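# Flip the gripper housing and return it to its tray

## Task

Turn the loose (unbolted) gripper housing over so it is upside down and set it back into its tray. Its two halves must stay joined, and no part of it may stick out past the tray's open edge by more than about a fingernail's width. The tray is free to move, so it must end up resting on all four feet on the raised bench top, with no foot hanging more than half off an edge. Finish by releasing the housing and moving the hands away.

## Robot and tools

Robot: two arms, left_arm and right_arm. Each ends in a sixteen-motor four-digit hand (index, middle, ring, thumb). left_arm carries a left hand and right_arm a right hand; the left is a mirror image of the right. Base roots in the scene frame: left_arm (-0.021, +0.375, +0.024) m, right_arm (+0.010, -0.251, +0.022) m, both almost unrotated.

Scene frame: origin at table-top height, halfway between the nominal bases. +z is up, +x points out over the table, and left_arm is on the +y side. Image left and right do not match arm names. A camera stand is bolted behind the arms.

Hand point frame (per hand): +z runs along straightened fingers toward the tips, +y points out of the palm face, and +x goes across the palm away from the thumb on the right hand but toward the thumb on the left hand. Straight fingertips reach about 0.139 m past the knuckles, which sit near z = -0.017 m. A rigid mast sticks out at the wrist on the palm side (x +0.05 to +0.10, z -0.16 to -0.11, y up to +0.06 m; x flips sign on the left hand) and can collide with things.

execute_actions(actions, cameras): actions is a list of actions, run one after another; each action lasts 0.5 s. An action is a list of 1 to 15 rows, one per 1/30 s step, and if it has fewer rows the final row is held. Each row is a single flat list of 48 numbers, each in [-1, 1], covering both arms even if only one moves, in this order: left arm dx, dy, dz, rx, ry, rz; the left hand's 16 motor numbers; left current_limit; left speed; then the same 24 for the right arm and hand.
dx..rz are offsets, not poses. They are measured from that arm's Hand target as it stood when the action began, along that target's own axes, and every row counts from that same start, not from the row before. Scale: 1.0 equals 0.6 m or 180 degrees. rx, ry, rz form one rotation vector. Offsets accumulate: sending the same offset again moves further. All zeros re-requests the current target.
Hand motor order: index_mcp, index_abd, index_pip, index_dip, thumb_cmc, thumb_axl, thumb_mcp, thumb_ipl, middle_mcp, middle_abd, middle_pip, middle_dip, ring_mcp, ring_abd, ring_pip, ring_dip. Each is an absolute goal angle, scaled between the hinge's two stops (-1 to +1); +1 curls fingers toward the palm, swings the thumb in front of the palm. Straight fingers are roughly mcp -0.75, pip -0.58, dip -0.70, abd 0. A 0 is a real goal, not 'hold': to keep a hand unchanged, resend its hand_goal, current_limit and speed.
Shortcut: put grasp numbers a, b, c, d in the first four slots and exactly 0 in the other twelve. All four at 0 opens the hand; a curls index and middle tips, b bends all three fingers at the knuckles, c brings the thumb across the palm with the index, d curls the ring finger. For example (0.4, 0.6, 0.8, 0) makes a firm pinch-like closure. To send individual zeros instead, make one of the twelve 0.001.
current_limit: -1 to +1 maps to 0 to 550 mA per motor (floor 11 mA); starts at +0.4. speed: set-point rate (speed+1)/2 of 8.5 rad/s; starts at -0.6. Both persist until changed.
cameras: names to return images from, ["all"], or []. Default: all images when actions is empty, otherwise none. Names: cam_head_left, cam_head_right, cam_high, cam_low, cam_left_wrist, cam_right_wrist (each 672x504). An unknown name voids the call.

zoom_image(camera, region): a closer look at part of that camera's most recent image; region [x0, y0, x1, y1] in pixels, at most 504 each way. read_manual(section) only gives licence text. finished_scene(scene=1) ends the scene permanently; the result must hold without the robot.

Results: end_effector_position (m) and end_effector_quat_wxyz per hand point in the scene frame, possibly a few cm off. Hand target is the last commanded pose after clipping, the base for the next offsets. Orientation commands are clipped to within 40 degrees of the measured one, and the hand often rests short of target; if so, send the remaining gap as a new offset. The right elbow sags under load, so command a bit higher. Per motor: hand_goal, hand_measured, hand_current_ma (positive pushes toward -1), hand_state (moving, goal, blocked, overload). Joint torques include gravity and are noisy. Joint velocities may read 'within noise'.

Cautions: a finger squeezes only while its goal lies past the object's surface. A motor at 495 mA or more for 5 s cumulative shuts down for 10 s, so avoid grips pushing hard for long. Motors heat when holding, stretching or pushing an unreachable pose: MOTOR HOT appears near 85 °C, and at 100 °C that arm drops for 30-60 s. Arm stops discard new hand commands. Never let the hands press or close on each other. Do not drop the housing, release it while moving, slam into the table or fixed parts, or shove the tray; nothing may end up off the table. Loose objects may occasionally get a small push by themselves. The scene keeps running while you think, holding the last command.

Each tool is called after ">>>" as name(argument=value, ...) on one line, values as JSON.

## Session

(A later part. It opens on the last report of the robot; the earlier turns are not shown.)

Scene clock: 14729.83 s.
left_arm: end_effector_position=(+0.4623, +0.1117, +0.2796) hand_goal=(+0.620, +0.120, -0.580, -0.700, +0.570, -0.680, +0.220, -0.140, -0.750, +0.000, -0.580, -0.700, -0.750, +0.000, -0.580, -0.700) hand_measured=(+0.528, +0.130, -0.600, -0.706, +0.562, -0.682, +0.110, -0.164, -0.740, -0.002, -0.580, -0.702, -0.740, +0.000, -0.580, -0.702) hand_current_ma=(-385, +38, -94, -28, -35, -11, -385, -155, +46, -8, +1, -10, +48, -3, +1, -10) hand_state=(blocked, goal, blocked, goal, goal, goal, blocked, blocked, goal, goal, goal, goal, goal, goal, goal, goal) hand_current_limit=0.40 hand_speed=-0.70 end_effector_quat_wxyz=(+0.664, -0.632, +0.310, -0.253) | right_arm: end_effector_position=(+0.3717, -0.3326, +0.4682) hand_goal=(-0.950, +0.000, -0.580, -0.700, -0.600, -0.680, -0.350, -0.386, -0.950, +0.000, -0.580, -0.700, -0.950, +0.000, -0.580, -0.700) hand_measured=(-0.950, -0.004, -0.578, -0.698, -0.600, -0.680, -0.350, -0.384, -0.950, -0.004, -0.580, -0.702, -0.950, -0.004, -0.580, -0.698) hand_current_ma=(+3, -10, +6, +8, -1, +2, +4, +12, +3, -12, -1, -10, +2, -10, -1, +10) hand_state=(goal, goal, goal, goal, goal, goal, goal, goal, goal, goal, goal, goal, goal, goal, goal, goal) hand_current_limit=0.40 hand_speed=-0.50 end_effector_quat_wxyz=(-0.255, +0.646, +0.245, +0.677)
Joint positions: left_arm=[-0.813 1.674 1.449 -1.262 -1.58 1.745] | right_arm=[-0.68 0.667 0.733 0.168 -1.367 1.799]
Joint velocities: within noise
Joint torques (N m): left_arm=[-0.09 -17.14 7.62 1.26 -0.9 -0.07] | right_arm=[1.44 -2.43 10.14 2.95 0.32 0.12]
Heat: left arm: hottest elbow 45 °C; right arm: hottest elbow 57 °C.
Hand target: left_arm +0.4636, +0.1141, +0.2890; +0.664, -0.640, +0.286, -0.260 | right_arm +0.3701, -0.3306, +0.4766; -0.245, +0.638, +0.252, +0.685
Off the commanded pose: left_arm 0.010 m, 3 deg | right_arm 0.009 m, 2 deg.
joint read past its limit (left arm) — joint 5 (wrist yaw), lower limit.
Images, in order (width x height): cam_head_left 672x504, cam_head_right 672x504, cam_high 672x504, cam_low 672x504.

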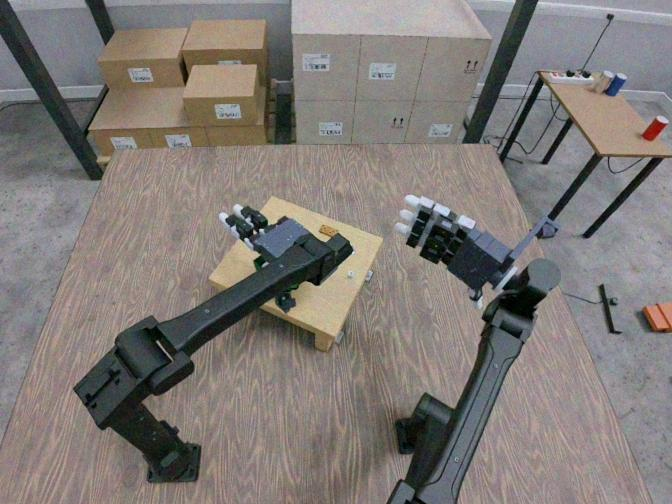

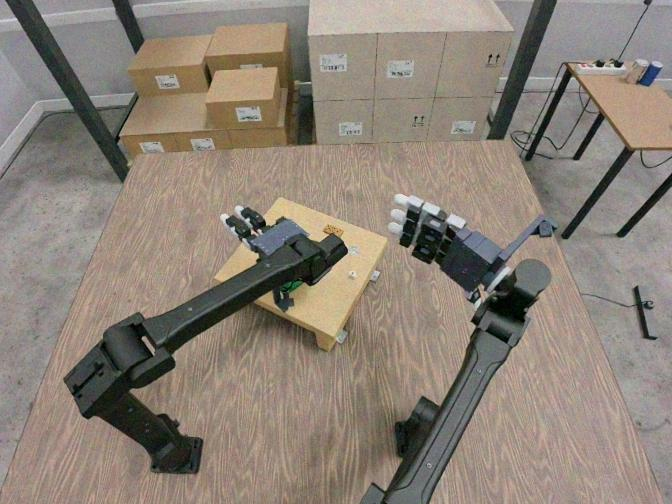

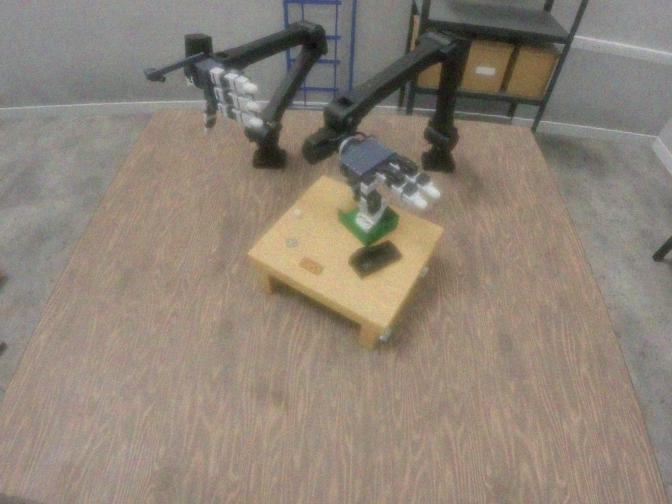

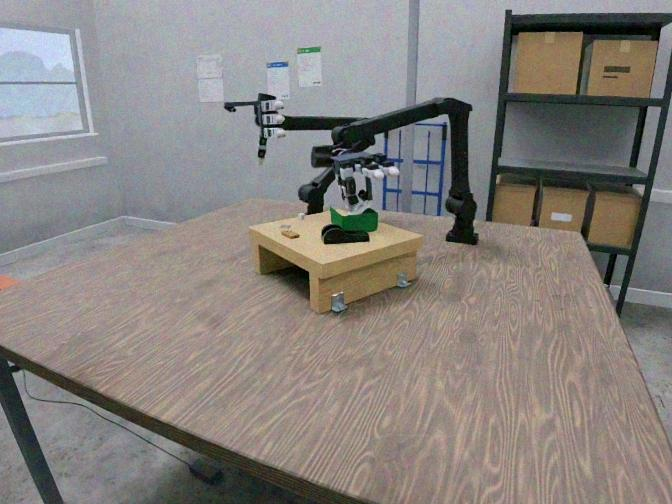

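>>> execute_actions(actions=[[[0.0,0.02,0.0,0,0,0,0.62,0.12,-0.58,-0.7,0.571,-0.68,0.22,-0.14,-0.75,0.001,-0.58,-0.7,-0.75,0.001,-0.58,-0.7,0.4,-0.7,0,0,0,0,0,0,-0.95,0.001,-0.58,-0.7,-0.6,-0.68,-0.35,-0.386,-0.95,0.001,-0.58,-0.7,-0.95,0.001,-0.58,-0.7,0.4,-0.5]],[[0.0,0.012,0.0,0,0,0,0.62,0.12,-0.58,-0.7,0.571,-0.68,0.22,-0.14,-0.75,0.001,-0.58,-0.7,-0.75,0.001,-0.58,-0.7,0.4,-0.7,0,0,0,0,0,0,-0.95,0.001,-0.58,-0.7,-0.6,-0.68,-0.35,-0.386,-0.95,0.001,-0.58,-0.7,-0.95,0.001,-0.58,-0.7,0.4,-0.5]]], cameras=["cam_right_wrist","cam_low"])

>>> zoom_image(camera="cam_right_wrist", region=[376, 210, 446, 295])

>>> zoom_image(camera="cam_low", region=[325, 180, 385, 235])

Scene clock: 14807.07 s.
left_arm: end_effector_position=(+0.4612, +0.1129, +0.2670) hand_goal=(+0.620, +0.120, -0.580, -0.700, +0.570, -0.680, +0.220, -0.140, -0.750, +0.000, -0.580, -0.700, -0.750, +0.000, -0.580, -0.700) hand_measured=(+0.528, +0.130, -0.600, -0.706, +0.562, -0.682, +0.110, -0.164, -0.740, -0.002, -0.580, -0.702, -0.740, +0.000, -0.580, -0.702) hand_current_ma=(-385, +38, -94, -28, -35, -11, -385, -155, +46, -8, +1, -10, +48, -3, +1, -10) hand_state=(blocked, goal, blocked, goal, goal, goal, blocked, blocked, goal, goal, goal, goal, goal, goal, goal, goal) hand_current_limit=0.40 hand_speed=-0.70 end_effector_quat_wxyz=(+0.662, -0.635, +0.305, -0.258) | right_arm: end_effector_position=(+0.3717, -0.3326, +0.4682) hand_goal=(-0.950, +0.000, -0.580, -0.700, -0.600, -0.680, -0.350, -0.386, -0.950, +0.000, -0.580, -0.700, -0.950, +0.000, -0.580, -0.700) hand_measured=(-0.950, -0.004, -0.578, -0.698, -0.600, -0.680, -0.350, -0.384, -0.950, -0.004, -0.580, -0.702, -0.950, -0.004, -0.580, -0.698) hand_current_ma=(+3, -10, +6, +8, -1, +2, +4, +12, +3, -12, -1, -10, +2, -10, -1, +10) hand_state=(goal, goal, goal, goal, goal, goal, goal, goal, goal, goal, goal, goal, goal, goal, goal, goal) hand_current_limit=0.40 hand_speed=-0.50 end_effector_quat_wxyz=(-0.255, +0.646, +0.245, +0.677)
Joint positions: left_arm=[-0.813 1.674 1.413 -1.22 -1.58 1.736] | right_arm=[-0.68 0.667 0.733 0.168 -1.367 1.799]
Joint torques (N m): left_arm=[-0.32 -16.09 7.51 1.28 -0.91 -0.07] | right_arm=[2.08 -2.32 10.13 3.02 0.39 0.09]
Heat: left arm: hottest elbow 45 °C; right arm: hottest elbow 57 °C.
Hand target: left_arm +0.4632, +0.1148, +0.2700; +0.663, -0.641, +0.286, -0.261 | right_arm +0.3701, -0.3306, +0.4766; -0.245, +0.638, +0.252, +0.685
Off the commanded pose: left_arm 0.004 m, 2 deg | right_arm 0.009 m, 2 deg.
joint read past its limit (left arm) — joint 5 (wrist yaw), lower limit.
joint sent to its limit (left arm) — joint 5 (wrist yaw), lower limit. The joint targets still meet the commanded pose.
camera_calibration:
cam_right_wrist: T_world_to_cam=[[0.443034, -0.453973, -0.773065, 0.0803552], [-0.879445, -0.0526527, -0.47308, 0.487188], [0.174062, 0.889458, -0.422571, 0.552008], [0, 0, 0, 1]] pos_world=[0.296772, -0.428858, 0.525862]
Images, in order (width x height): cam_low 672x504, cam_right_wrist 672x504.

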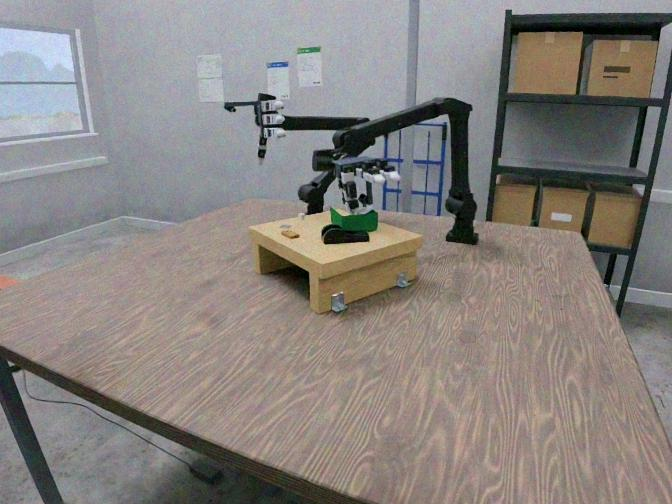

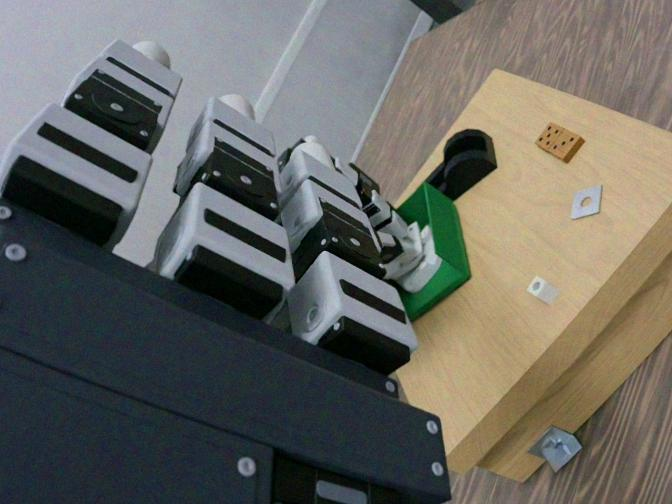

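Scaled by 5.929 from the camera's 672x504 image, which has a finer 960x720 frame.

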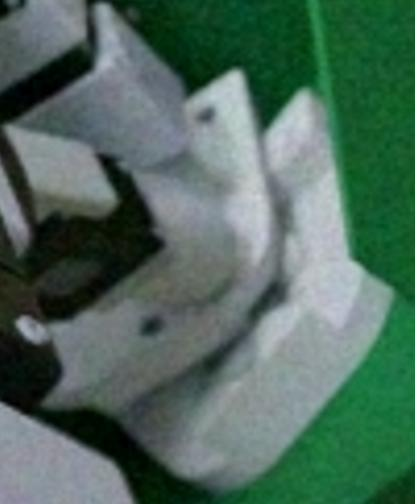

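Scaled by 8.400 from the camera's 672x504 image, which has a finer 960x720 frame.

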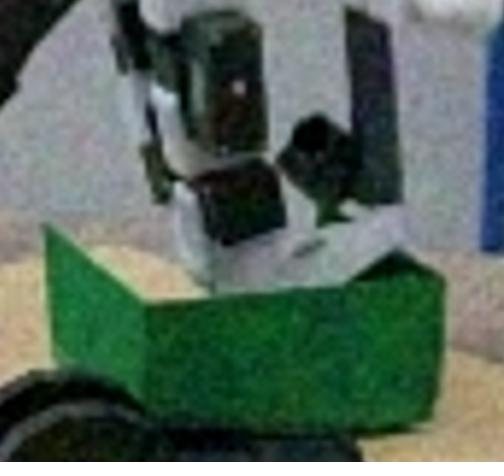

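>>> execute_actions(actions=[[[0.014,0.006,0.0,0,0,0,0.62,0.12,-0.58,-0.7,0.571,-0.68,0.22,-0.14,-0.75,0.001,-0.58,-0.7,-0.75,0.001,-0.58,-0.7,0.4,-0.7,0,0,0,0,0,0,-0.95,0.001,-0.58,-0.7,-0.6,-0.68,-0.35,-0.386,-0.95,0.001,-0.58,-0.7,-0.95,0.001,-0.58,-0.7,0.4,-0.5]]], cameras=["cam_right_wrist","cam_low"])

>>> zoom_image(camera="cam_right_wrist", region=[376, 210, 446, 295])

>>> zoom_image(camera="cam_low", region=[325, 180, 385, 235])

Scene clock: 14817.83 s.
left_arm: end_effector_position=(+0.4632, +0.1113, +0.2674) hand_goal=(+0.620, +0.120, -0.580, -0.700, +0.570, -0.680, +0.220, -0.140, -0.750, +0.000, -0.580, -0.700, -0.750, +0.000, -0.580, -0.700) hand_measured=(+0.528, +0.130, -0.600, -0.706, +0.562, -0.682, +0.110, -0.164, -0.740, -0.002, -0.580, -0.702, -0.740, +0.000, -0.580, -0.702) hand_current_ma=(-385, +38, -94, -28, -35, -11, -385, -155, +46, -8, +1, -10, +48, -3, +1, -10) hand_state=(blocked, goal, blocked, goal, goal, goal, blocked, blocked, goal, goal, goal, goal, goal, goal, goal, goal) hand_current_limit=0.40 hand_speed=-0.70 end_effector_quat_wxyz=(+0.659, -0.637, +0.299, -0.264) | right_arm: end_effector_position=(+0.3717, -0.3326, +0.4682) hand_goal=(-0.950, +0.000, -0.580, -0.700, -0.600, -0.680, -0.350, -0.386, -0.950, +0.000, -0.580, -0.700, -0.950, +0.000, -0.580, -0.700) hand_measured=(-0.950, -0.004, -0.578, -0.698, -0.600, -0.680, -0.350, -0.384, -0.950, -0.004, -0.580, -0.702, -0.950, -0.004, -0.580, -0.698) hand_current_ma=(+3, -10, +6, +8, -1, +2, +4, +12, +3, -12, -1, -10, +2, -10, -1, +10) hand_state=(goal, goal, goal, goal, goal, goal, goal, goal, goal, goal, goal, goal, goal, goal, goal, goal) hand_current_limit=0.40 hand_speed=-0.50 end_effector_quat_wxyz=(-0.255, +0.646, +0.245, +0.677)
Joint positions: left_arm=[-0.812 1.674 1.413 -1.203 -1.58 1.736] | right_arm=[-0.68 0.667 0.733 0.168 -1.367 1.799]
Joint torques (N m): left_arm=[-0.09 -14.68 8.7 1.32 -0.92 0.05] | right_arm=[0.85 -2.08 10.04 3.14 0.36 0.12]
Heat: left arm: hottest elbow 44 °C; right arm: hottest elbow 57 °C.
Hand target: left_arm +0.4691, +0.1091, +0.2660; +0.663, -0.641, +0.286, -0.261 | right_arm +0.3701, -0.3306, +0.4766; -0.245, +0.638, +0.252, +0.685
Off the commanded pose: left_arm 0.006 m, 2 deg | right_arm 0.009 m, 2 deg.
joint read past its limit (left arm) — joint 5 (wrist yaw), lower limit.
joint sent to its limit (left arm) — joint 5 (wrist yaw), lower limit. The joint targets still meet the commanded pose.
camera_calibration:
cam_right_wrist: T_world_to_cam=[[0.443034, -0.453973, -0.773065, 0.0803552], [-0.879445, -0.0526527, -0.47308, 0.487188], [0.174062, 0.889458, -0.422571, 0.552008], [0, 0, 0, 1]] pos_world=[0.296772, -0.428858, 0.525862]
Images, in order (width x height): cam_low 672x504, cam_right_wrist 672x504.

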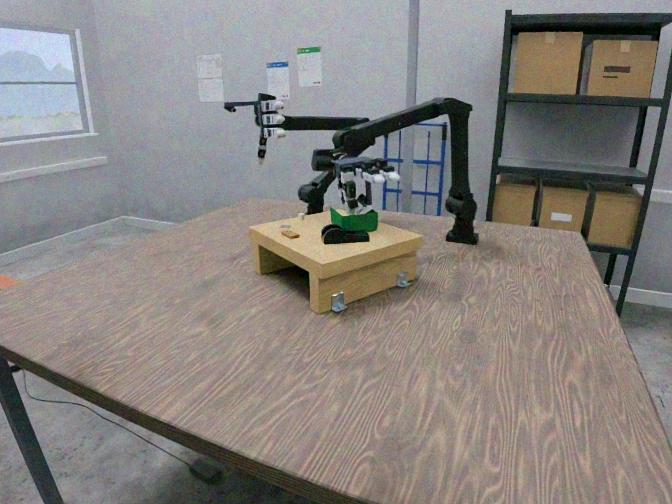

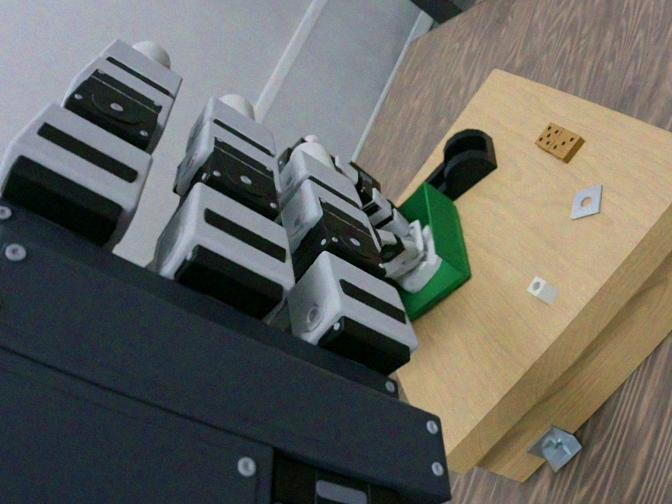

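Scaled by 5.929 from the camera's 672x504 image, which has a finer 960x720 frame.

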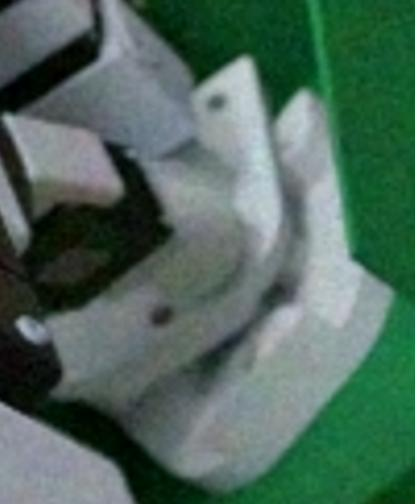

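Scaled by 8.400 from the camera's 672x504 image, which has a finer 960x720 frame.

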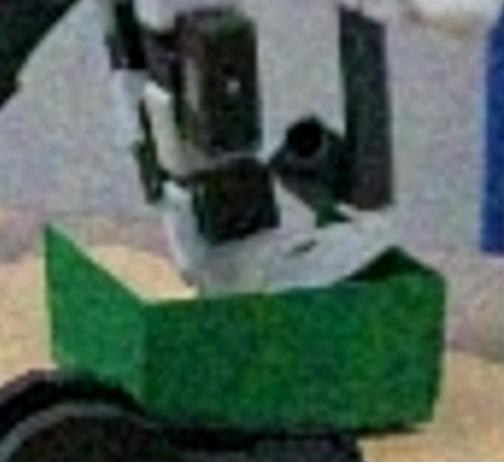

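>>> execute_actions(actions=[[[0.008,0.008,0.0,0,0,0,0.62,0.12,-0.58,-0.7,0.571,-0.68,0.22,-0.14,-0.75,0.001,-0.58,-0.7,-0.75,0.001,-0.58,-0.7,0.4,-0.7,0,0,0,0,0,0,-0.95,0.001,-0.58,-0.7,-0.6,-0.68,-0.35,-0.386,-0.95,0.001,-0.58,-0.7,-0.95,0.001,-0.58,-0.7,0.4,-0.5]]], cameras=["cam_right_wrist","cam_low"])

>>> zoom_image(camera="cam_right_wrist", region=[376, 210, 446, 295])

>>> zoom_image(camera="cam_low", region=[325, 180, 385, 235])

Scene clock: 14878.57 s.
left_arm: end_effector_position=(+0.4645, +0.1099, +0.2677) hand_goal=(+0.620, +0.120, -0.580, -0.700, +0.570, -0.680, +0.220, -0.140, -0.750, +0.000, -0.580, -0.700, -0.750, +0.000, -0.580, -0.700) hand_measured=(+0.528, +0.130, -0.600, -0.706, +0.562, -0.682, +0.110, -0.164, -0.740, -0.002, -0.580, -0.702, -0.740, +0.000, -0.580, -0.702) hand_current_ma=(-385, +38, -94, -28, -35, -11, -385, -155, +46, -8, +1, -10, +48, -3, +1, -10) hand_state=(blocked, goal, blocked, goal, goal, goal, blocked, blocked, goal, goal, goal, goal, goal, goal, goal, goal) hand_current_limit=0.40 hand_speed=-0.70 end_effector_quat_wxyz=(+0.658, -0.639, +0.295, -0.268) | right_arm: end_effector_position=(+0.3717, -0.3326, +0.4682) hand_goal=(-0.950, +0.000, -0.580, -0.700, -0.600, -0.680, -0.350, -0.386, -0.950, +0.000, -0.580, -0.700, -0.950, +0.000, -0.580, -0.700) hand_measured=(-0.950, -0.004, -0.578, -0.698, -0.600, -0.680, -0.350, -0.384, -0.950, -0.004, -0.580, -0.702, -0.950, -0.004, -0.580, -0.698) hand_current_ma=(+3, -10, +6, +8, -1, +2, +4, +12, +3, -12, -1, -10, +2, -10, -1, +10) hand_state=(goal, goal, goal, goal, goal, goal, goal, goal, goal, goal, goal, goal, goal, goal, goal, goal) hand_current_limit=0.40 hand_speed=-0.50 end_effector_quat_wxyz=(-0.255, +0.646, +0.245, +0.677)
Joint positions: left_arm=[-0.812 1.674 1.413 -1.191 -1.58 1.736] | right_arm=[-0.68 0.667 0.733 0.168 -1.367 1.799]
Joint torques (N m): left_arm=[0.03 -13.27 9.1 1.42 -0.93 0.08] | right_arm=[1.2 -2.43 10.21 3.1 0.37 0.1]
Heat: left arm: hottest elbow 43 °C; right arm: hottest elbow 57 °C.
Hand target: left_arm +0.4723, +0.1058, +0.2610; +0.663, -0.641, +0.286, -0.261 | right_arm +0.3701, -0.3306, +0.4766; -0.245, +0.638, +0.252, +0.685
Off the commanded pose: left_arm 0.011 m, 1 deg | right_arm 0.009 m, 2 deg.
joint read past its limit (left arm) — joint 5 (wrist yaw), lower limit.
joint sent to its limit (left arm) — joint 5 (wrist yaw), lower limit. The joint targets still meet the commanded pose.
camera_calibration:
cam_right_wrist: T_world_to_cam=[[0.443034, -0.453973, -0.773065, 0.0803552], [-0.879445, -0.0526527, -0.47308, 0.487188], [0.174062, 0.889458, -0.422571, 0.552008], [0, 0, 0, 1]] pos_world=[0.296772, -0.428858, 0.525862]
Images, in order (width x height): cam_low 672x504, cam_right_wrist 672x504.

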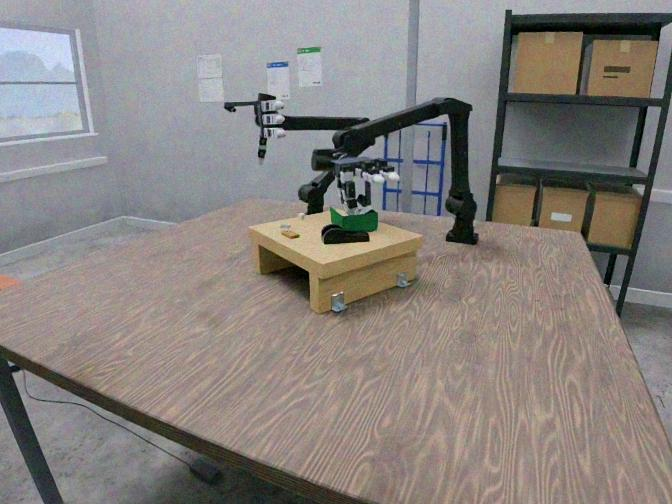

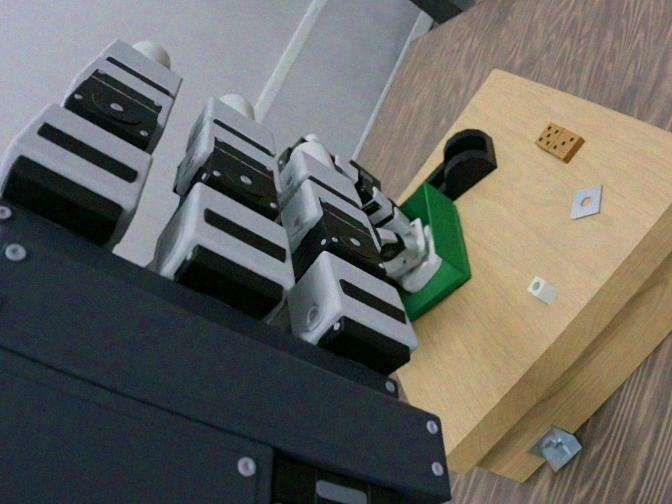

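Scaled by 5.929 from the camera's 672x504 image, which has a finer 960x720 frame.

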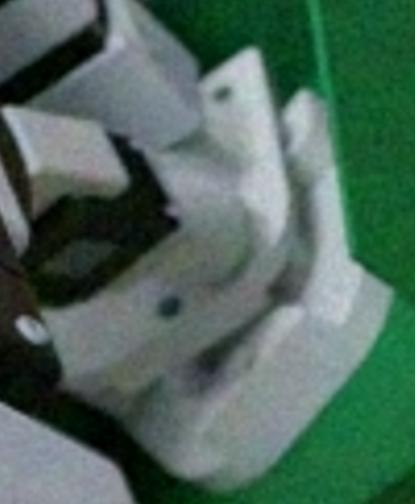

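Scaled by 8.400 from the camera's 672x504 image, which has a finer 960x720 frame.

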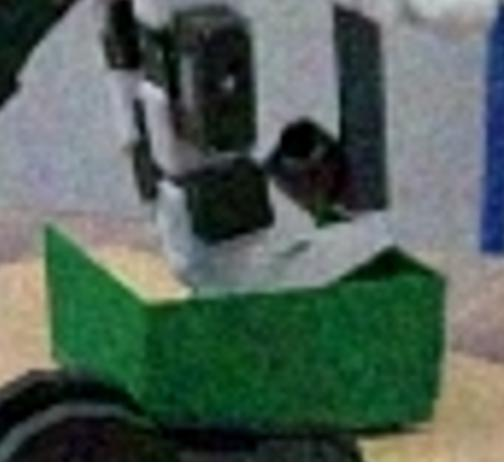

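>>> execute_actions(actions=[[[0.0,0.0,0.0,0,0,0,0.52,0.13,-0.58,-0.7,0.571,-0.68,0.1,-0.165,-0.75,0.001,-0.58,-0.7,-0.75,0.001,-0.58,-0.7,0.4,-0.85,0,0,0,0,0,0,-0.95,0.001,-0.58,-0.7,-0.6,-0.68,-0.35,-0.386,-0.95,0.001,-0.58,-0.7,-0.95,0.001,-0.58,-0.7,0.4,-0.5]],[[0.0,0.0,0.0,0,0,0,0.5,0.13,-0.58,-0.7,0.571,-0.68,0.07,-0.168,-0.75,0.001,-0.58,-0.7,-0.75,0.001,-0.58,-0.7,0.4,-0.85,0,0,0,0,0,0,-0.95,0.001,-0.58,-0.7,-0.6,-0.68,-0.35,-0.386,-0.95,0.001,-0.58,-0.7,-0.95,0.001,-0.58,-0.7,0.4,-0.5]]], cameras=["cam_right_wrist","cam_low"])

>>> zoom_image(camera="cam_right_wrist", region=[376, 210, 446, 295])

>>> zoom_image(camera="cam_low", region=[325, 180, 385, 235])

Scene clock: 14892.30 s.
left_arm: end_effector_position=(+0.4645, +0.1099, +0.2677) hand_goal=(+0.500, +0.130, -0.580, -0.700, +0.570, -0.680, +0.070, -0.168, -0.750, +0.000, -0.580, -0.700, -0.750, +0.000, -0.580, -0.700) hand_measured=(+0.512, +0.130, -0.582, -0.704, +0.562, -0.682, +0.094, -0.164, -0.740, -0.002, -0.580, -0.702, -0.740, +0.000, -0.580, -0.702) hand_current_ma=(+59, +3, -8, -20, -34, -11, +142, +29, +46, -8, +1, -10, +48, -3, +1, -10) hand_state=(goal, goal, goal, goal, goal, goal, blocked, goal, goal, goal, goal, goal, goal, goal, goal, goal) hand_current_limit=0.40 hand_speed=-0.85 end_effector_quat_wxyz=(+0.658, -0.639, +0.295, -0.268) | right_arm: end_effector_position=(+0.3717, -0.3326, +0.4682) hand_goal=(-0.950, +0.000, -0.580, -0.700, -0.600, -0.680, -0.350, -0.386, -0.950, +0.000, -0.580, -0.700, -0.950, +0.000, -0.580, -0.700) hand_measured=(-0.950, -0.004, -0.578, -0.698, -0.600, -0.680, -0.350, -0.384, -0.950, -0.004, -0.580, -0.702, -0.950, -0.004, -0.580, -0.698) hand_current_ma=(+3, -10, +6, +8, -1, +2, +4, +12, +3, -12, -1, -10, +2, -10, -1, +10) hand_state=(goal, goal, goal, goal, goal, goal, goal, goal, goal, goal, goal, goal, goal, goal, goal, goal) hand_current_limit=0.40 hand_speed=-0.50 end_effector_quat_wxyz=(-0.255, +0.646, +0.245, +0.677)
Joint positions: left_arm=[-0.812 1.674 1.413 -1.191 -1.58 1.736] | right_arm=[-0.68 0.667 0.733 0.168 -1.367 1.799]
Joint torques (N m): left_arm=[-0.15 -13.57 9.06 1.39 -0.92 0.08] | right_arm=[1.14 -2.08 10.25 2.93 0.38 0.11]
Heat: left arm: hottest elbow 44 °C; right arm: hottest elbow 57 °C.
Hand target: left_arm +0.4723, +0.1058, +0.2610; +0.663, -0.641, +0.286, -0.261 | right_arm +0.3701, -0.3306, +0.4766; -0.245, +0.638, +0.252, +0.685
Off the commanded pose: left_arm 0.011 m, 1 deg | right_arm 0.009 m, 2 deg.
joint read past its limit (left arm) — joint 5 (wrist yaw), lower limit.
joint sent to its limit (left arm) — joint 5 (wrist yaw), lower limit. The joint targets still meet the commanded pose.
camera_calibration:
cam_right_wrist: T_world_to_cam=[[0.443034, -0.453973, -0.773065, 0.0803552], [-0.879445, -0.0526527, -0.47308, 0.487188], [0.174062, 0.889458, -0.422571, 0.552008], [0, 0, 0, 1]] pos_world=[0.296772, -0.428858, 0.525862]
Images, in order (width x height): cam_low 672x504, cam_right_wrist 672x504.

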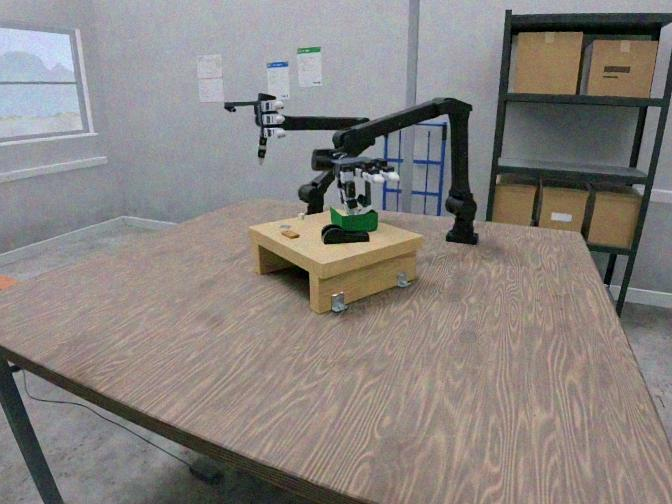

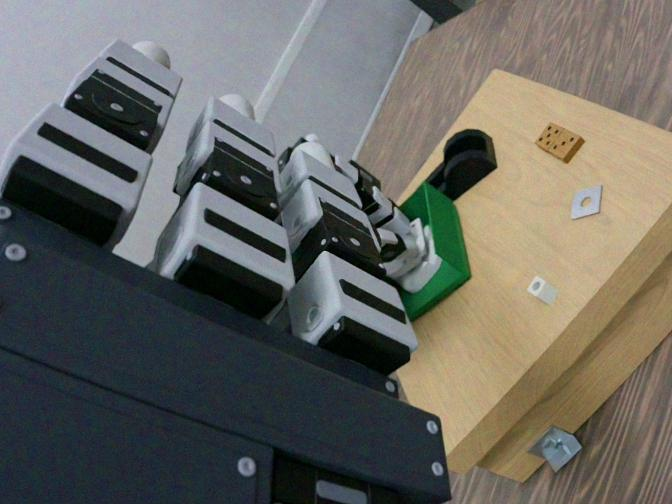

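Scaled by 5.929 from the camera's 672x504 image, which has a finer 960x720 frame.

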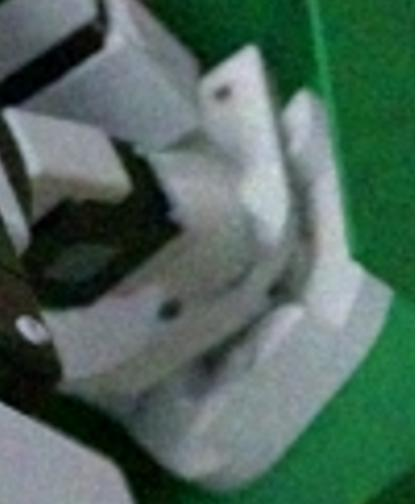

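Scaled by 8.400 from the camera's 672x504 image, which has a finer 960x720 frame.

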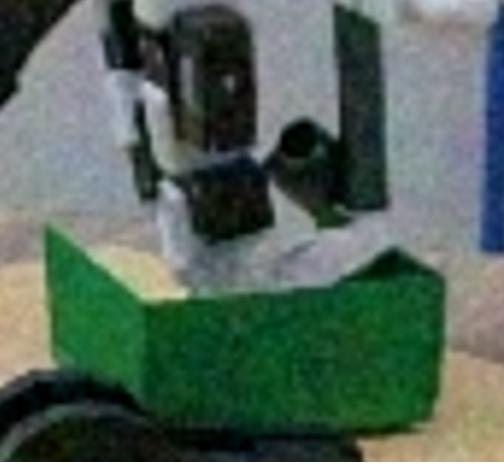

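>>> execute_actions(actions=[[[0.0,0.0,0.0,0,0,0,0.515,0.13,-0.58,-0.7,0.571,-0.68,0.1,-0.165,-0.1,0.001,0.3,0.2,-0.75,0.001,-0.58,-0.7,0.2,-0.7,0,0,0,0,0,0,-0.95,0.001,-0.58,-0.7,-0.6,-0.68,-0.35,-0.386,-0.95,0.001,-0.58,-0.7,-0.95,0.001,-0.58,-0.7,0.4,-0.5]],[[0.0,0.0,0.0,0,0,0,0.515,0.13,-0.58,-0.7,0.571,-0.68,0.1,-0.165,0.18,0.001,0.15,0.0,-0.75,0.001,-0.58,-0.7,0.2,-0.7,0,0,0,0,0,0,-0.95,0.001,-0.58,-0.7,-0.6,-0.68,-0.35,-0.386,-0.95,0.001,-0.58,-0.7,-0.95,0.001,-0.58,-0.7,0.4,-0.5]]], cameras=["cam_right_wrist","cam_low"])

>>> zoom_image(camera="cam_low", region=[325, 170, 395, 235])

>>> zoom_image(camera="cam_right_wrist", region=[366, 200, 446, 295])

Scene clock: 14921.00 s.
left_arm: end_effector_position=(+0.4645, +0.1099, +0.2675) hand_goal=(+0.514, +0.130, -0.580, -0.700, +0.570, -0.680, +0.100, -0.166, +0.180, +0.000, +0.150, +0.000, -0.750, +0.000, -0.580, -0.700) hand_measured=(+0.512, +0.130, -0.582, -0.704, +0.562, -0.682, +0.098, -0.164, +0.180, -0.002, +0.146, -0.004, -0.740, +0.000, -0.580, -0.702) hand_current_ma=(-7, +3, -8, -19, -34, -11, -11, +9, +1, -8, -18, -15, +48, -3, +1, -10) hand_state=(goal, goal, goal, goal, goal, goal, goal, goal, goal, goal, goal, goal, goal, goal, goal, goal) hand_current_limit=0.20 hand_speed=-0.70 end_effector_quat_wxyz=(+0.658, -0.639, +0.295, -0.267) | right_arm: end_effector_position=(+0.3717, -0.3326, +0.4682) hand_goal=(-0.950, +0.000, -0.580, -0.700, -0.600, -0.680, -0.350, -0.386, -0.950, +0.000, -0.580, -0.700, -0.950, +0.000, -0.580, -0.700) hand_measured=(-0.950, -0.004, -0.578, -0.698, -0.600, -0.680, -0.350, -0.384, -0.950, -0.004, -0.580, -0.702, -0.950, -0.004, -0.580, -0.698) hand_current_ma=(+3, -10, +6, +8, -1, +2, +4, +12, +3, -12, -1, -10, +2, -10, -1, +10) hand_state=(goal, goal, goal, goal, goal, goal, goal, goal, goal, goal, goal, goal, goal, goal, goal, goal) hand_current_limit=0.40 hand_speed=-0.50 end_effector_quat_wxyz=(-0.255, +0.646, +0.245, +0.677)
Joint positions: left_arm=[-0.812 1.674 1.413 -1.191 -1.58 1.736] | right_arm=[-0.68 0.667 0.733 0.168 -1.367 1.799]
Joint torques (N m): left_arm=[0.09 -13.51 9.02 1.33 -0.89 0.04] | right_arm=[2.08 -2.37 10.19 3.02 0.36 0.08]
Heat: left arm: hottest elbow 44 °C; right arm: hottest elbow 57 °C.
Hand target: left_arm +0.4723, +0.1058, +0.2608; +0.663, -0.640, +0.286, -0.260 | right_arm +0.3701, -0.3306, +0.4766; -0.245, +0.638, +0.252, +0.685
Off the commanded pose: left_arm 0.011 m, 1 deg | right_arm 0.009 m, 2 deg.
joint read past its limit (left arm) — joint 5 (wrist yaw), lower limit.
joint sent to its limit (left arm) — joint 5 (wrist yaw), lower limit. The joint targets still meet the commanded pose.
camera_calibration:
cam_right_wrist: T_world_to_cam=[[0.443034, -0.453973, -0.773065, 0.0803552], [-0.879445, -0.0526527, -0.47308, 0.487188], [0.174062, 0.889458, -0.422571, 0.552008], [0, 0, 0, 1]] pos_world=[0.296772, -0.428858, 0.525862]
Images, in order (width x height): cam_low 672x504, cam_right_wrist 672x504.

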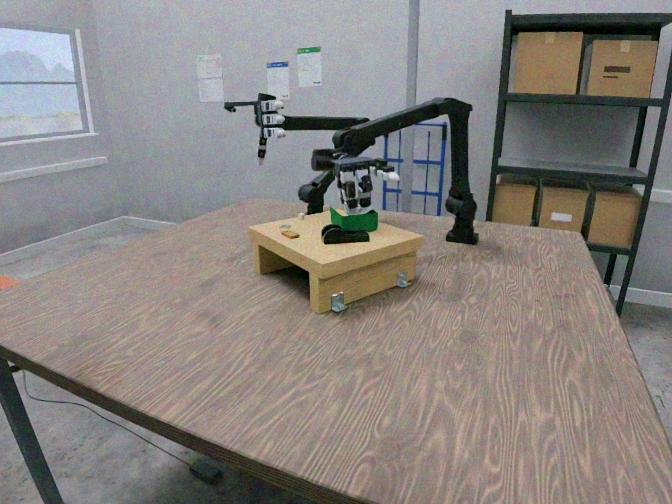

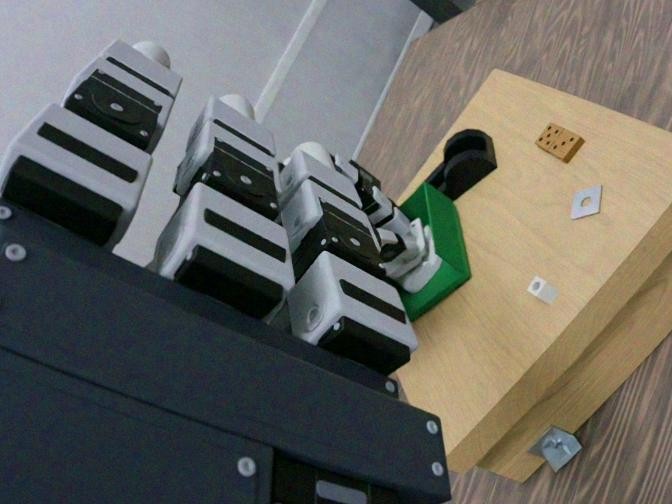

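Scaled by 7.200 from the camera's 672x504 image, which has a finer 960x720 frame.

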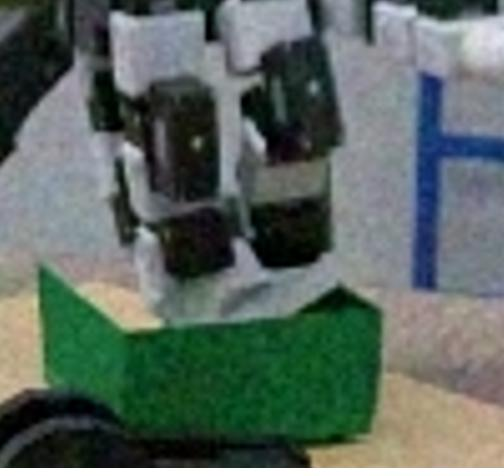

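Scaled by 5.305 from the camera's 672x504 image, which has a finer 960x720 frame.

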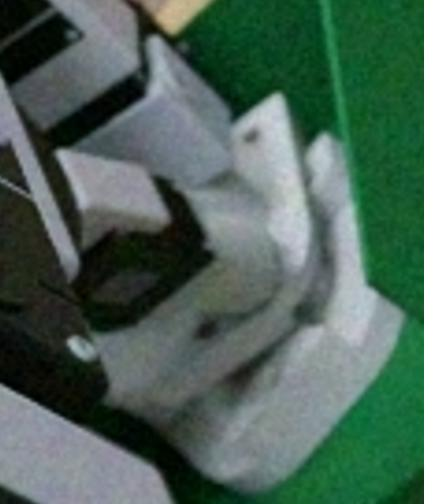

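>>> execute_actions(actions=[[[0.0,0.0,0.0,0,0,0,0.515,0.13,-0.58,-0.7,0.571,-0.68,0.1,-0.165,0.18,0.001,-0.1,-0.25,-0.75,0.001,-0.58,-0.7,0.2,-0.75,0,0,0,0,0,0,-0.95,0.001,-0.58,-0.7,-0.6,-0.68,-0.35,-0.386,-0.95,0.001,-0.58,-0.7,-0.95,0.001,-0.58,-0.7,0.4,-0.5]],[[0.0,0.0,0.0,0,0,0,0.515,0.13,-0.58,-0.7,0.571,-0.68,0.1,-0.165,0.18,0.001,-0.25,-0.4,-0.75,0.001,-0.58,-0.7,0.2,-0.75,0,0,0,0,0,0,-0.95,0.001,-0.58,-0.7,-0.6,-0.68,-0.35,-0.386,-0.95,0.001,-0.58,-0.7,-0.95,0.001,-0.58,-0.7,0.4,-0.5]]], cameras=["cam_right_wrist","cam_low"])

>>> zoom_image(camera="cam_low", region=[325, 170, 395, 235])

>>> zoom_image(camera="cam_right_wrist", region=[376, 210, 446, 295])

Scene clock: 14931.00 s.
left_arm: end_effector_position=(+0.4647, +0.1097, +0.2675) hand_goal=(+0.514, +0.130, -0.580, -0.700, +0.570, -0.680, +0.100, -0.166, +0.180, +0.000, -0.250, -0.400, -0.750, +0.000, -0.580, -0.700) hand_measured=(+0.512, +0.128, -0.582, -0.702, +0.568, -0.682, +0.098, -0.164, +0.184, -0.002, -0.246, -0.398, -0.740, +0.000, -0.580, -0.702) hand_current_ma=(-6, -8, -8, -11, -8, -10, -11, +8, +17, -8, +13, +11, +48, -3, +1, -10) hand_state=(goal, goal, goal, goal, goal, goal, goal, goal, goal, goal, goal, goal, goal, goal, goal, goal) hand_current_limit=0.20 hand_speed=-0.75 end_effector_quat_wxyz=(+0.658, -0.639, +0.295, -0.268) | right_arm: end_effector_position=(+0.3717, -0.3326, +0.4682) hand_goal=(-0.950, +0.000, -0.580, -0.700, -0.600, -0.680, -0.350, -0.386, -0.950, +0.000, -0.580, -0.700, -0.950, +0.000, -0.580, -0.700) hand_measured=(-0.950, -0.004, -0.578, -0.698, -0.600, -0.680, -0.350, -0.384, -0.950, -0.004, -0.580, -0.702, -0.950, -0.004, -0.580, -0.698) hand_current_ma=(+3, -10, +6, +8, -1, +2, +4, +12, +3, -12, -1, -10, +2, -10, -1, +10) hand_state=(goal, goal, goal, goal, goal, goal, goal, goal, goal, goal, goal, goal, goal, goal, goal, goal) hand_current_limit=0.40 hand_speed=-0.50 end_effector_quat_wxyz=(-0.255, +0.646, +0.245, +0.677)
Joint positions: left_arm=[-0.812 1.674 1.413 -1.19 -1.58 1.736] | right_arm=[-0.68 0.667 0.733 0.168 -1.367 1.799]
Joint torques (N m): left_arm=[-0.09 -13.63 8.98 1.31 -0.87 0.11] | right_arm=[1.67 -2.14 10.1 3.02 0.36 0.09]
Heat: left arm: hottest elbow 44 °C; right arm: hottest elbow 57 °C.
Hand target: left_arm +0.4723, +0.1058, +0.2608; +0.663, -0.640, +0.286, -0.260 | right_arm +0.3701, -0.3306, +0.4766; -0.245, +0.638, +0.252, +0.685
Off the commanded pose: left_arm 0.011 m, 1 deg | right_arm 0.009 m, 2 deg.
joint read past its limit (left arm) — joint 5 (wrist yaw), lower limit.
joint sent to its limit (left arm) — joint 5 (wrist yaw), lower limit. The joint targets still meet the commanded pose.
camera_calibration:
cam_right_wrist: T_world_to_cam=[[0.443034, -0.453973, -0.773065, 0.0803552], [-0.879445, -0.0526527, -0.47308, 0.487188], [0.174062, 0.889458, -0.422571, 0.552008], [0, 0, 0, 1]] pos_world=[0.296772, -0.428858, 0.525862]
Images, in order (width x height): cam_low 672x504, cam_right_wrist 672x504.

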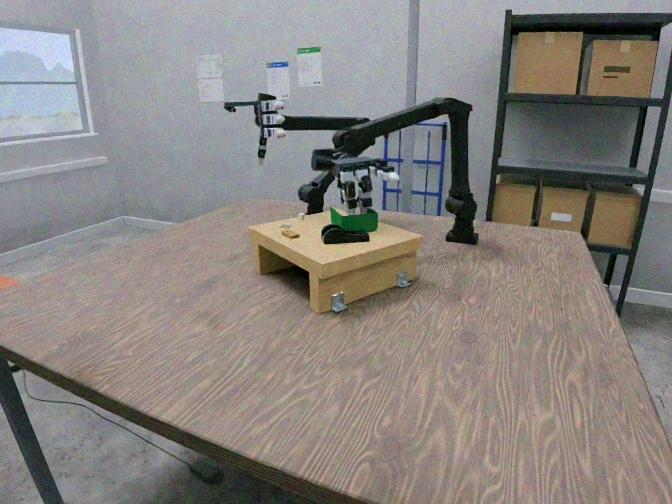

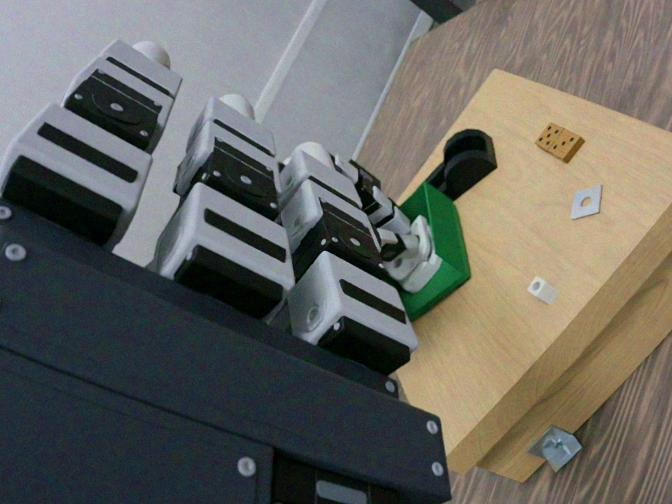

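Scaled by 7.200 from the camera's 672x504 image, which has a finer 960x720 frame.

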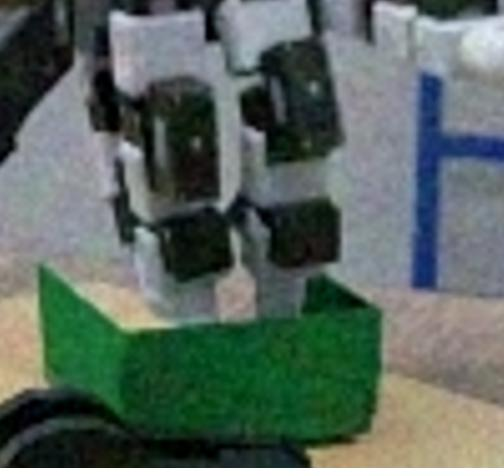

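Scaled by 5.929 from the camera's 672x504 image, which has a finer 960x720 frame.

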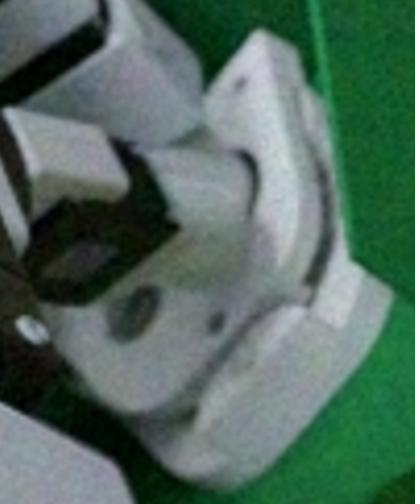

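>>> zoom_image(camera="cam_right_wrist", region=[390, 212, 446, 295])

Scaled by 6.072 from the camera's 672x504 image, which has a finer 960x720 frame.

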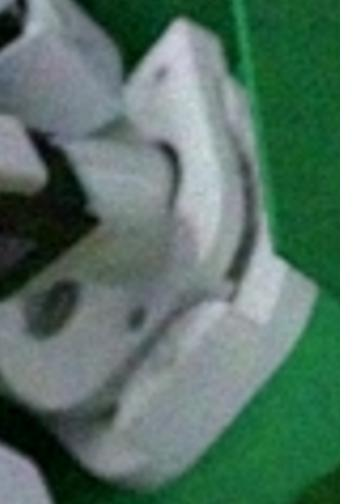

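>>> execute_actions(actions=[[[0.0,-0.02,0.0,0,0,0,0.515,0.13,-0.58,-0.7,0.571,-0.68,0.1,-0.165,0.18,0.001,-0.32,-0.46,-0.75,0.001,-0.58,-0.7,0.2,-0.75,0,0,0,0,0,0,-0.95,0.001,-0.58,-0.7,-0.6,-0.68,-0.35,-0.386,-0.95,0.001,-0.58,-0.7,-0.95,0.001,-0.58,-0.7,0.4,-0.5]],[[0.0,-0.012,0.0,0,0,0,0.515,0.13,-0.58,-0.7,0.571,-0.68,0.1,-0.165,0.18,0.001,-0.36,-0.5,-0.75,0.001,-0.58,-0.7,0.2,-0.75,0,0,0,0,0,0,-0.95,0.001,-0.58,-0.7,-0.6,-0.68,-0.35,-0.386,-0.95,0.001,-0.58,-0.7,-0.95,0.001,-0.58,-0.7,0.4,-0.5]]], cameras=["cam_right_wrist"])

>>> zoom_image(camera="cam_right_wrist", region=[376, 210, 446, 295])

Scene clock: 14967.00 s.
left_arm: end_effector_position=(+0.4637, +0.1108, +0.2672) hand_goal=(+0.514, +0.130, -0.580, -0.700, +0.570, -0.680, +0.100, -0.166, +0.180, +0.000, -0.360, -0.500, -0.750, +0.000, -0.580, -0.700) hand_measured=(+0.512, +0.128, -0.582, -0.702, +0.568, -0.682, +0.098, -0.164, +0.186, -0.002, -0.352, -0.496, -0.740, +0.000, -0.580, -0.702) hand_current_ma=(-7, -8, -8, -11, -8, -10, -11, +8, +31, -8, +34, +22, +48, -3, +1, -10) hand_state=(goal, goal, goal, goal, goal, goal, goal, goal, goal, goal, goal, goal, goal, goal, goal, goal) hand_current_limit=0.20 hand_speed=-0.75 end_effector_quat_wxyz=(+0.660, -0.637, +0.300, -0.262) | right_arm: end_effector_position=(+0.3717, -0.3326, +0.4682) hand_goal=(-0.950, +0.000, -0.580, -0.700, -0.600, -0.680, -0.350, -0.386, -0.950, +0.000, -0.580, -0.700, -0.950, +0.000, -0.580, -0.700) hand_measured=(-0.950, -0.004, -0.578, -0.698, -0.600, -0.680, -0.350, -0.384, -0.950, -0.004, -0.580, -0.702, -0.950, -0.004, -0.580, -0.698) hand_current_ma=(+3, -10, +6, +8, -1, +2, +4, +12, +3, -12, -1, -10, +2, -10, -1, +10) hand_state=(goal, goal, goal, goal, goal, goal, goal, goal, goal, goal, goal, goal, goal, goal, goal, goal) hand_current_limit=0.40 hand_speed=-0.50 end_effector_quat_wxyz=(-0.255, +0.646, +0.245, +0.677)
Joint positions: left_arm=[-0.812 1.674 1.413 -1.19 -1.58 1.753] | right_arm=[-0.68 0.667 0.733 0.168 -1.367 1.799]
Joint torques (N m): left_arm=[-0.26 -15.03 11.14 0.66 -0.87 0.22] | right_arm=[2.14 -1.96 10.22 3.06 0.41 0.13]
Heat: left arm: hottest elbow 44 °C; right arm: hottest elbow 57 °C.
Hand target: left_arm +0.4727, +0.1049, +0.2800; +0.663, -0.640, +0.286, -0.260 | right_arm +0.3701, -0.3306, +0.4766; -0.245, +0.638, +0.252, +0.685
Off the commanded pose: left_arm 0.017 m, 2 deg | right_arm 0.009 m, 2 deg.
joint read past its limit (left arm) — joint 5 (wrist yaw), lower limit.
joint sent to its limit (left arm) — joint 5 (wrist yaw), lower limit. The joint targets still meet the commanded pose.
camera_calibration:
cam_right_wrist: T_world_to_cam=[[0.443034, -0.453973, -0.773065, 0.0803552], [-0.879445, -0.0526527, -0.47308, 0.487188], [0.174062, 0.889458, -0.422571, 0.552008], [0, 0, 0, 1]] pos_world=[0.296772, -0.428858, 0.525862]
Images, in order (width x height): cam_right_wrist 672x504.

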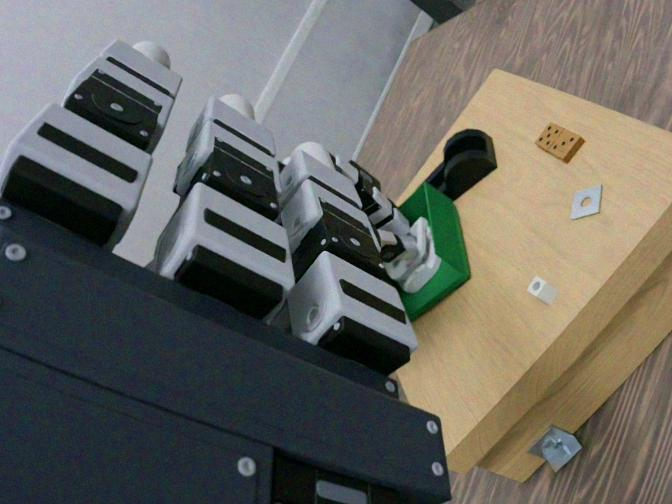

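Scaled by 5.929 from the camera's 672x504 image, which has a finer 960x720 frame.

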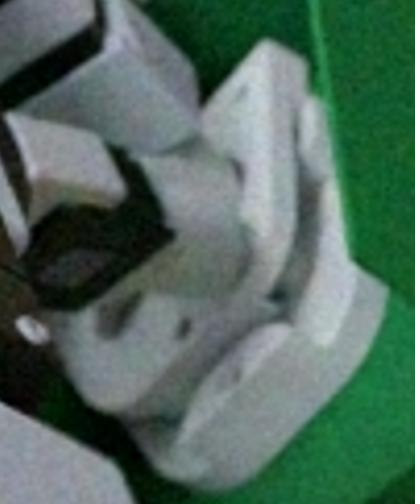

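>>> execute_actions(actions=[[[0.0,-0.006,0.0,0,0,0,0.515,0.13,-0.58,-0.7,0.571,-0.68,0.1,-0.165,0.2,0.001,-0.5,-0.65,-0.75,0.001,-0.58,-0.7,0.2,-0.75,0,0,0,0,0,0,-0.95,0.001,-0.58,-0.7,-0.6,-0.68,-0.35,-0.386,-0.95,0.001,-0.58,-0.7,-0.95,0.001,-0.58,-0.7,0.4,-0.5]],[[0.0,-0.006,0.0,0,0,0,0.515,0.13,-0.58,-0.7,0.571,-0.68,0.1,-0.165,0.22,0.001,-0.58,-0.7,-0.75,0.001,-0.58,-0.7,0.2,-0.75,0,0,0,0,0,0,-0.95,0.001,-0.58,-0.7,-0.6,-0.68,-0.35,-0.386,-0.95,0.001,-0.58,-0.7,-0.95,0.001,-0.58,-0.7,0.4,-0.5]]], cameras=["cam_right_wrist"])

>>> zoom_image(camera="cam_right_wrist", region=[376, 210, 446, 295])

Scene clock: 14979.53 s.
left_arm: end_effector_position=(+0.4635, +0.1110, +0.2690) hand_goal=(+0.514, +0.130, -0.580, -0.700, +0.570, -0.680, +0.100, -0.166, +0.220, +0.000, -0.580, -0.700, -0.750, +0.000, -0.580, -0.700) hand_measured=(+0.514, +0.128, -0.582, -0.702, +0.568, -0.682, +0.098, -0.164, +0.228, -0.002, -0.570, -0.694, -0.740, +0.000, -0.580, -0.702) hand_current_ma=(-1, -11, -7, -9, -8, -10, -11, +8, +35, -8, +49, +26, +48, -3, +1, -10) hand_state=(goal, goal, goal, goal, goal, goal, goal, goal, goal, goal, goal, goal, goal, goal, goal, goal) hand_current_limit=0.20 hand_speed=-0.75 end_effector_quat_wxyz=(+0.662, -0.635, +0.305, -0.258) | right_arm: end_effector_position=(+0.3717, -0.3326, +0.4682) hand_goal=(-0.950, +0.000, -0.580, -0.700, -0.600, -0.680, -0.350, -0.386, -0.950, +0.000, -0.580, -0.700, -0.950, +0.000, -0.580, -0.700) hand_measured=(-0.950, -0.004, -0.578, -0.698, -0.600, -0.680, -0.350, -0.384, -0.950, -0.004, -0.580, -0.702, -0.950, -0.004, -0.580, -0.698) hand_current_ma=(+3, -10, +6, +8, -1, +2, +4, +12, +3, -12, -1, -10, +2, -10, -1, +10) hand_state=(goal, goal, goal, goal, goal, goal, goal, goal, goal, goal, goal, goal, goal, goal, goal, goal) hand_current_limit=0.40 hand_speed=-0.50 end_effector_quat_wxyz=(-0.255, +0.646, +0.245, +0.677)
Joint positions: left_arm=[-0.812 1.674 1.418 -1.19 -1.58 1.773] | right_arm=[-0.68 0.667 0.733 0.168 -1.367 1.799]
Joint torques (N m): left_arm=[-0.26 -15.74 11.44 0.77 -0.88 0.21] | right_arm=[1.61 -1.67 10.17 3 0.35 0.09]
Heat: left arm: hottest elbow 45 °C; right arm: hottest elbow 57 °C.
Hand target: left_arm +0.4728, +0.1047, +0.2871; +0.664, -0.640, +0.286, -0.260 | right_arm +0.3701, -0.3306, +0.4766; -0.245, +0.638, +0.252, +0.685
Off the commanded pose: left_arm 0.021 m, 2 deg | right_arm 0.009 m, 2 deg.
joint read past its limit (left arm) — joint 5 (wrist yaw), lower limit.
joint sent to its limit (left arm) — joint 5 (wrist yaw), lower limit. The joint targets still meet the commanded pose.
camera_calibration:
cam_right_wrist: T_world_to_cam=[[0.443034, -0.453973, -0.773065, 0.0803552], [-0.879445, -0.0526527, -0.47308, 0.487188], [0.174062, 0.889458, -0.422571, 0.552008], [0, 0, 0, 1]] pos_world=[0.296772, -0.428858, 0.525862]
Images, in order (width x height): cam_right_wrist 672x504.

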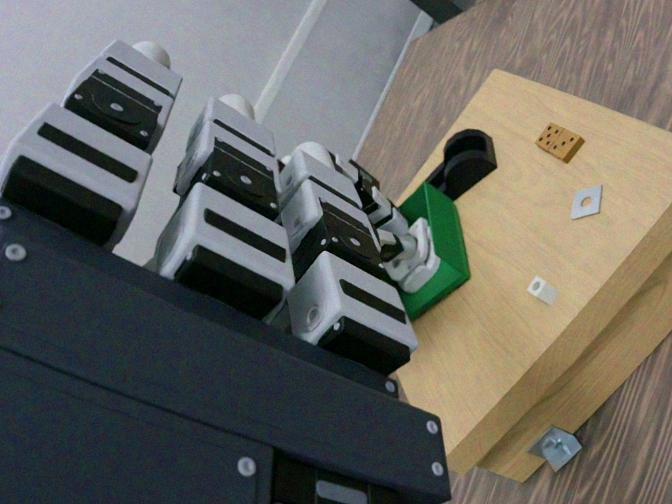

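Scaled by 5.929 from the camera's 672x504 image, which has a finer 960x720 frame.

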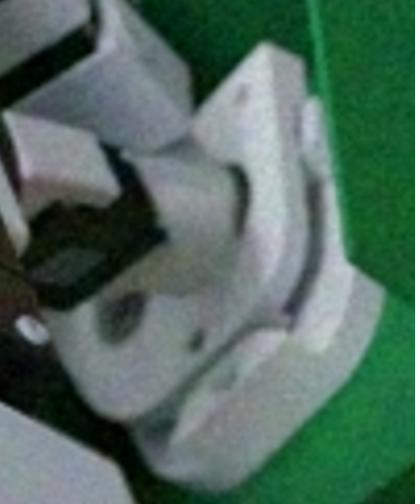

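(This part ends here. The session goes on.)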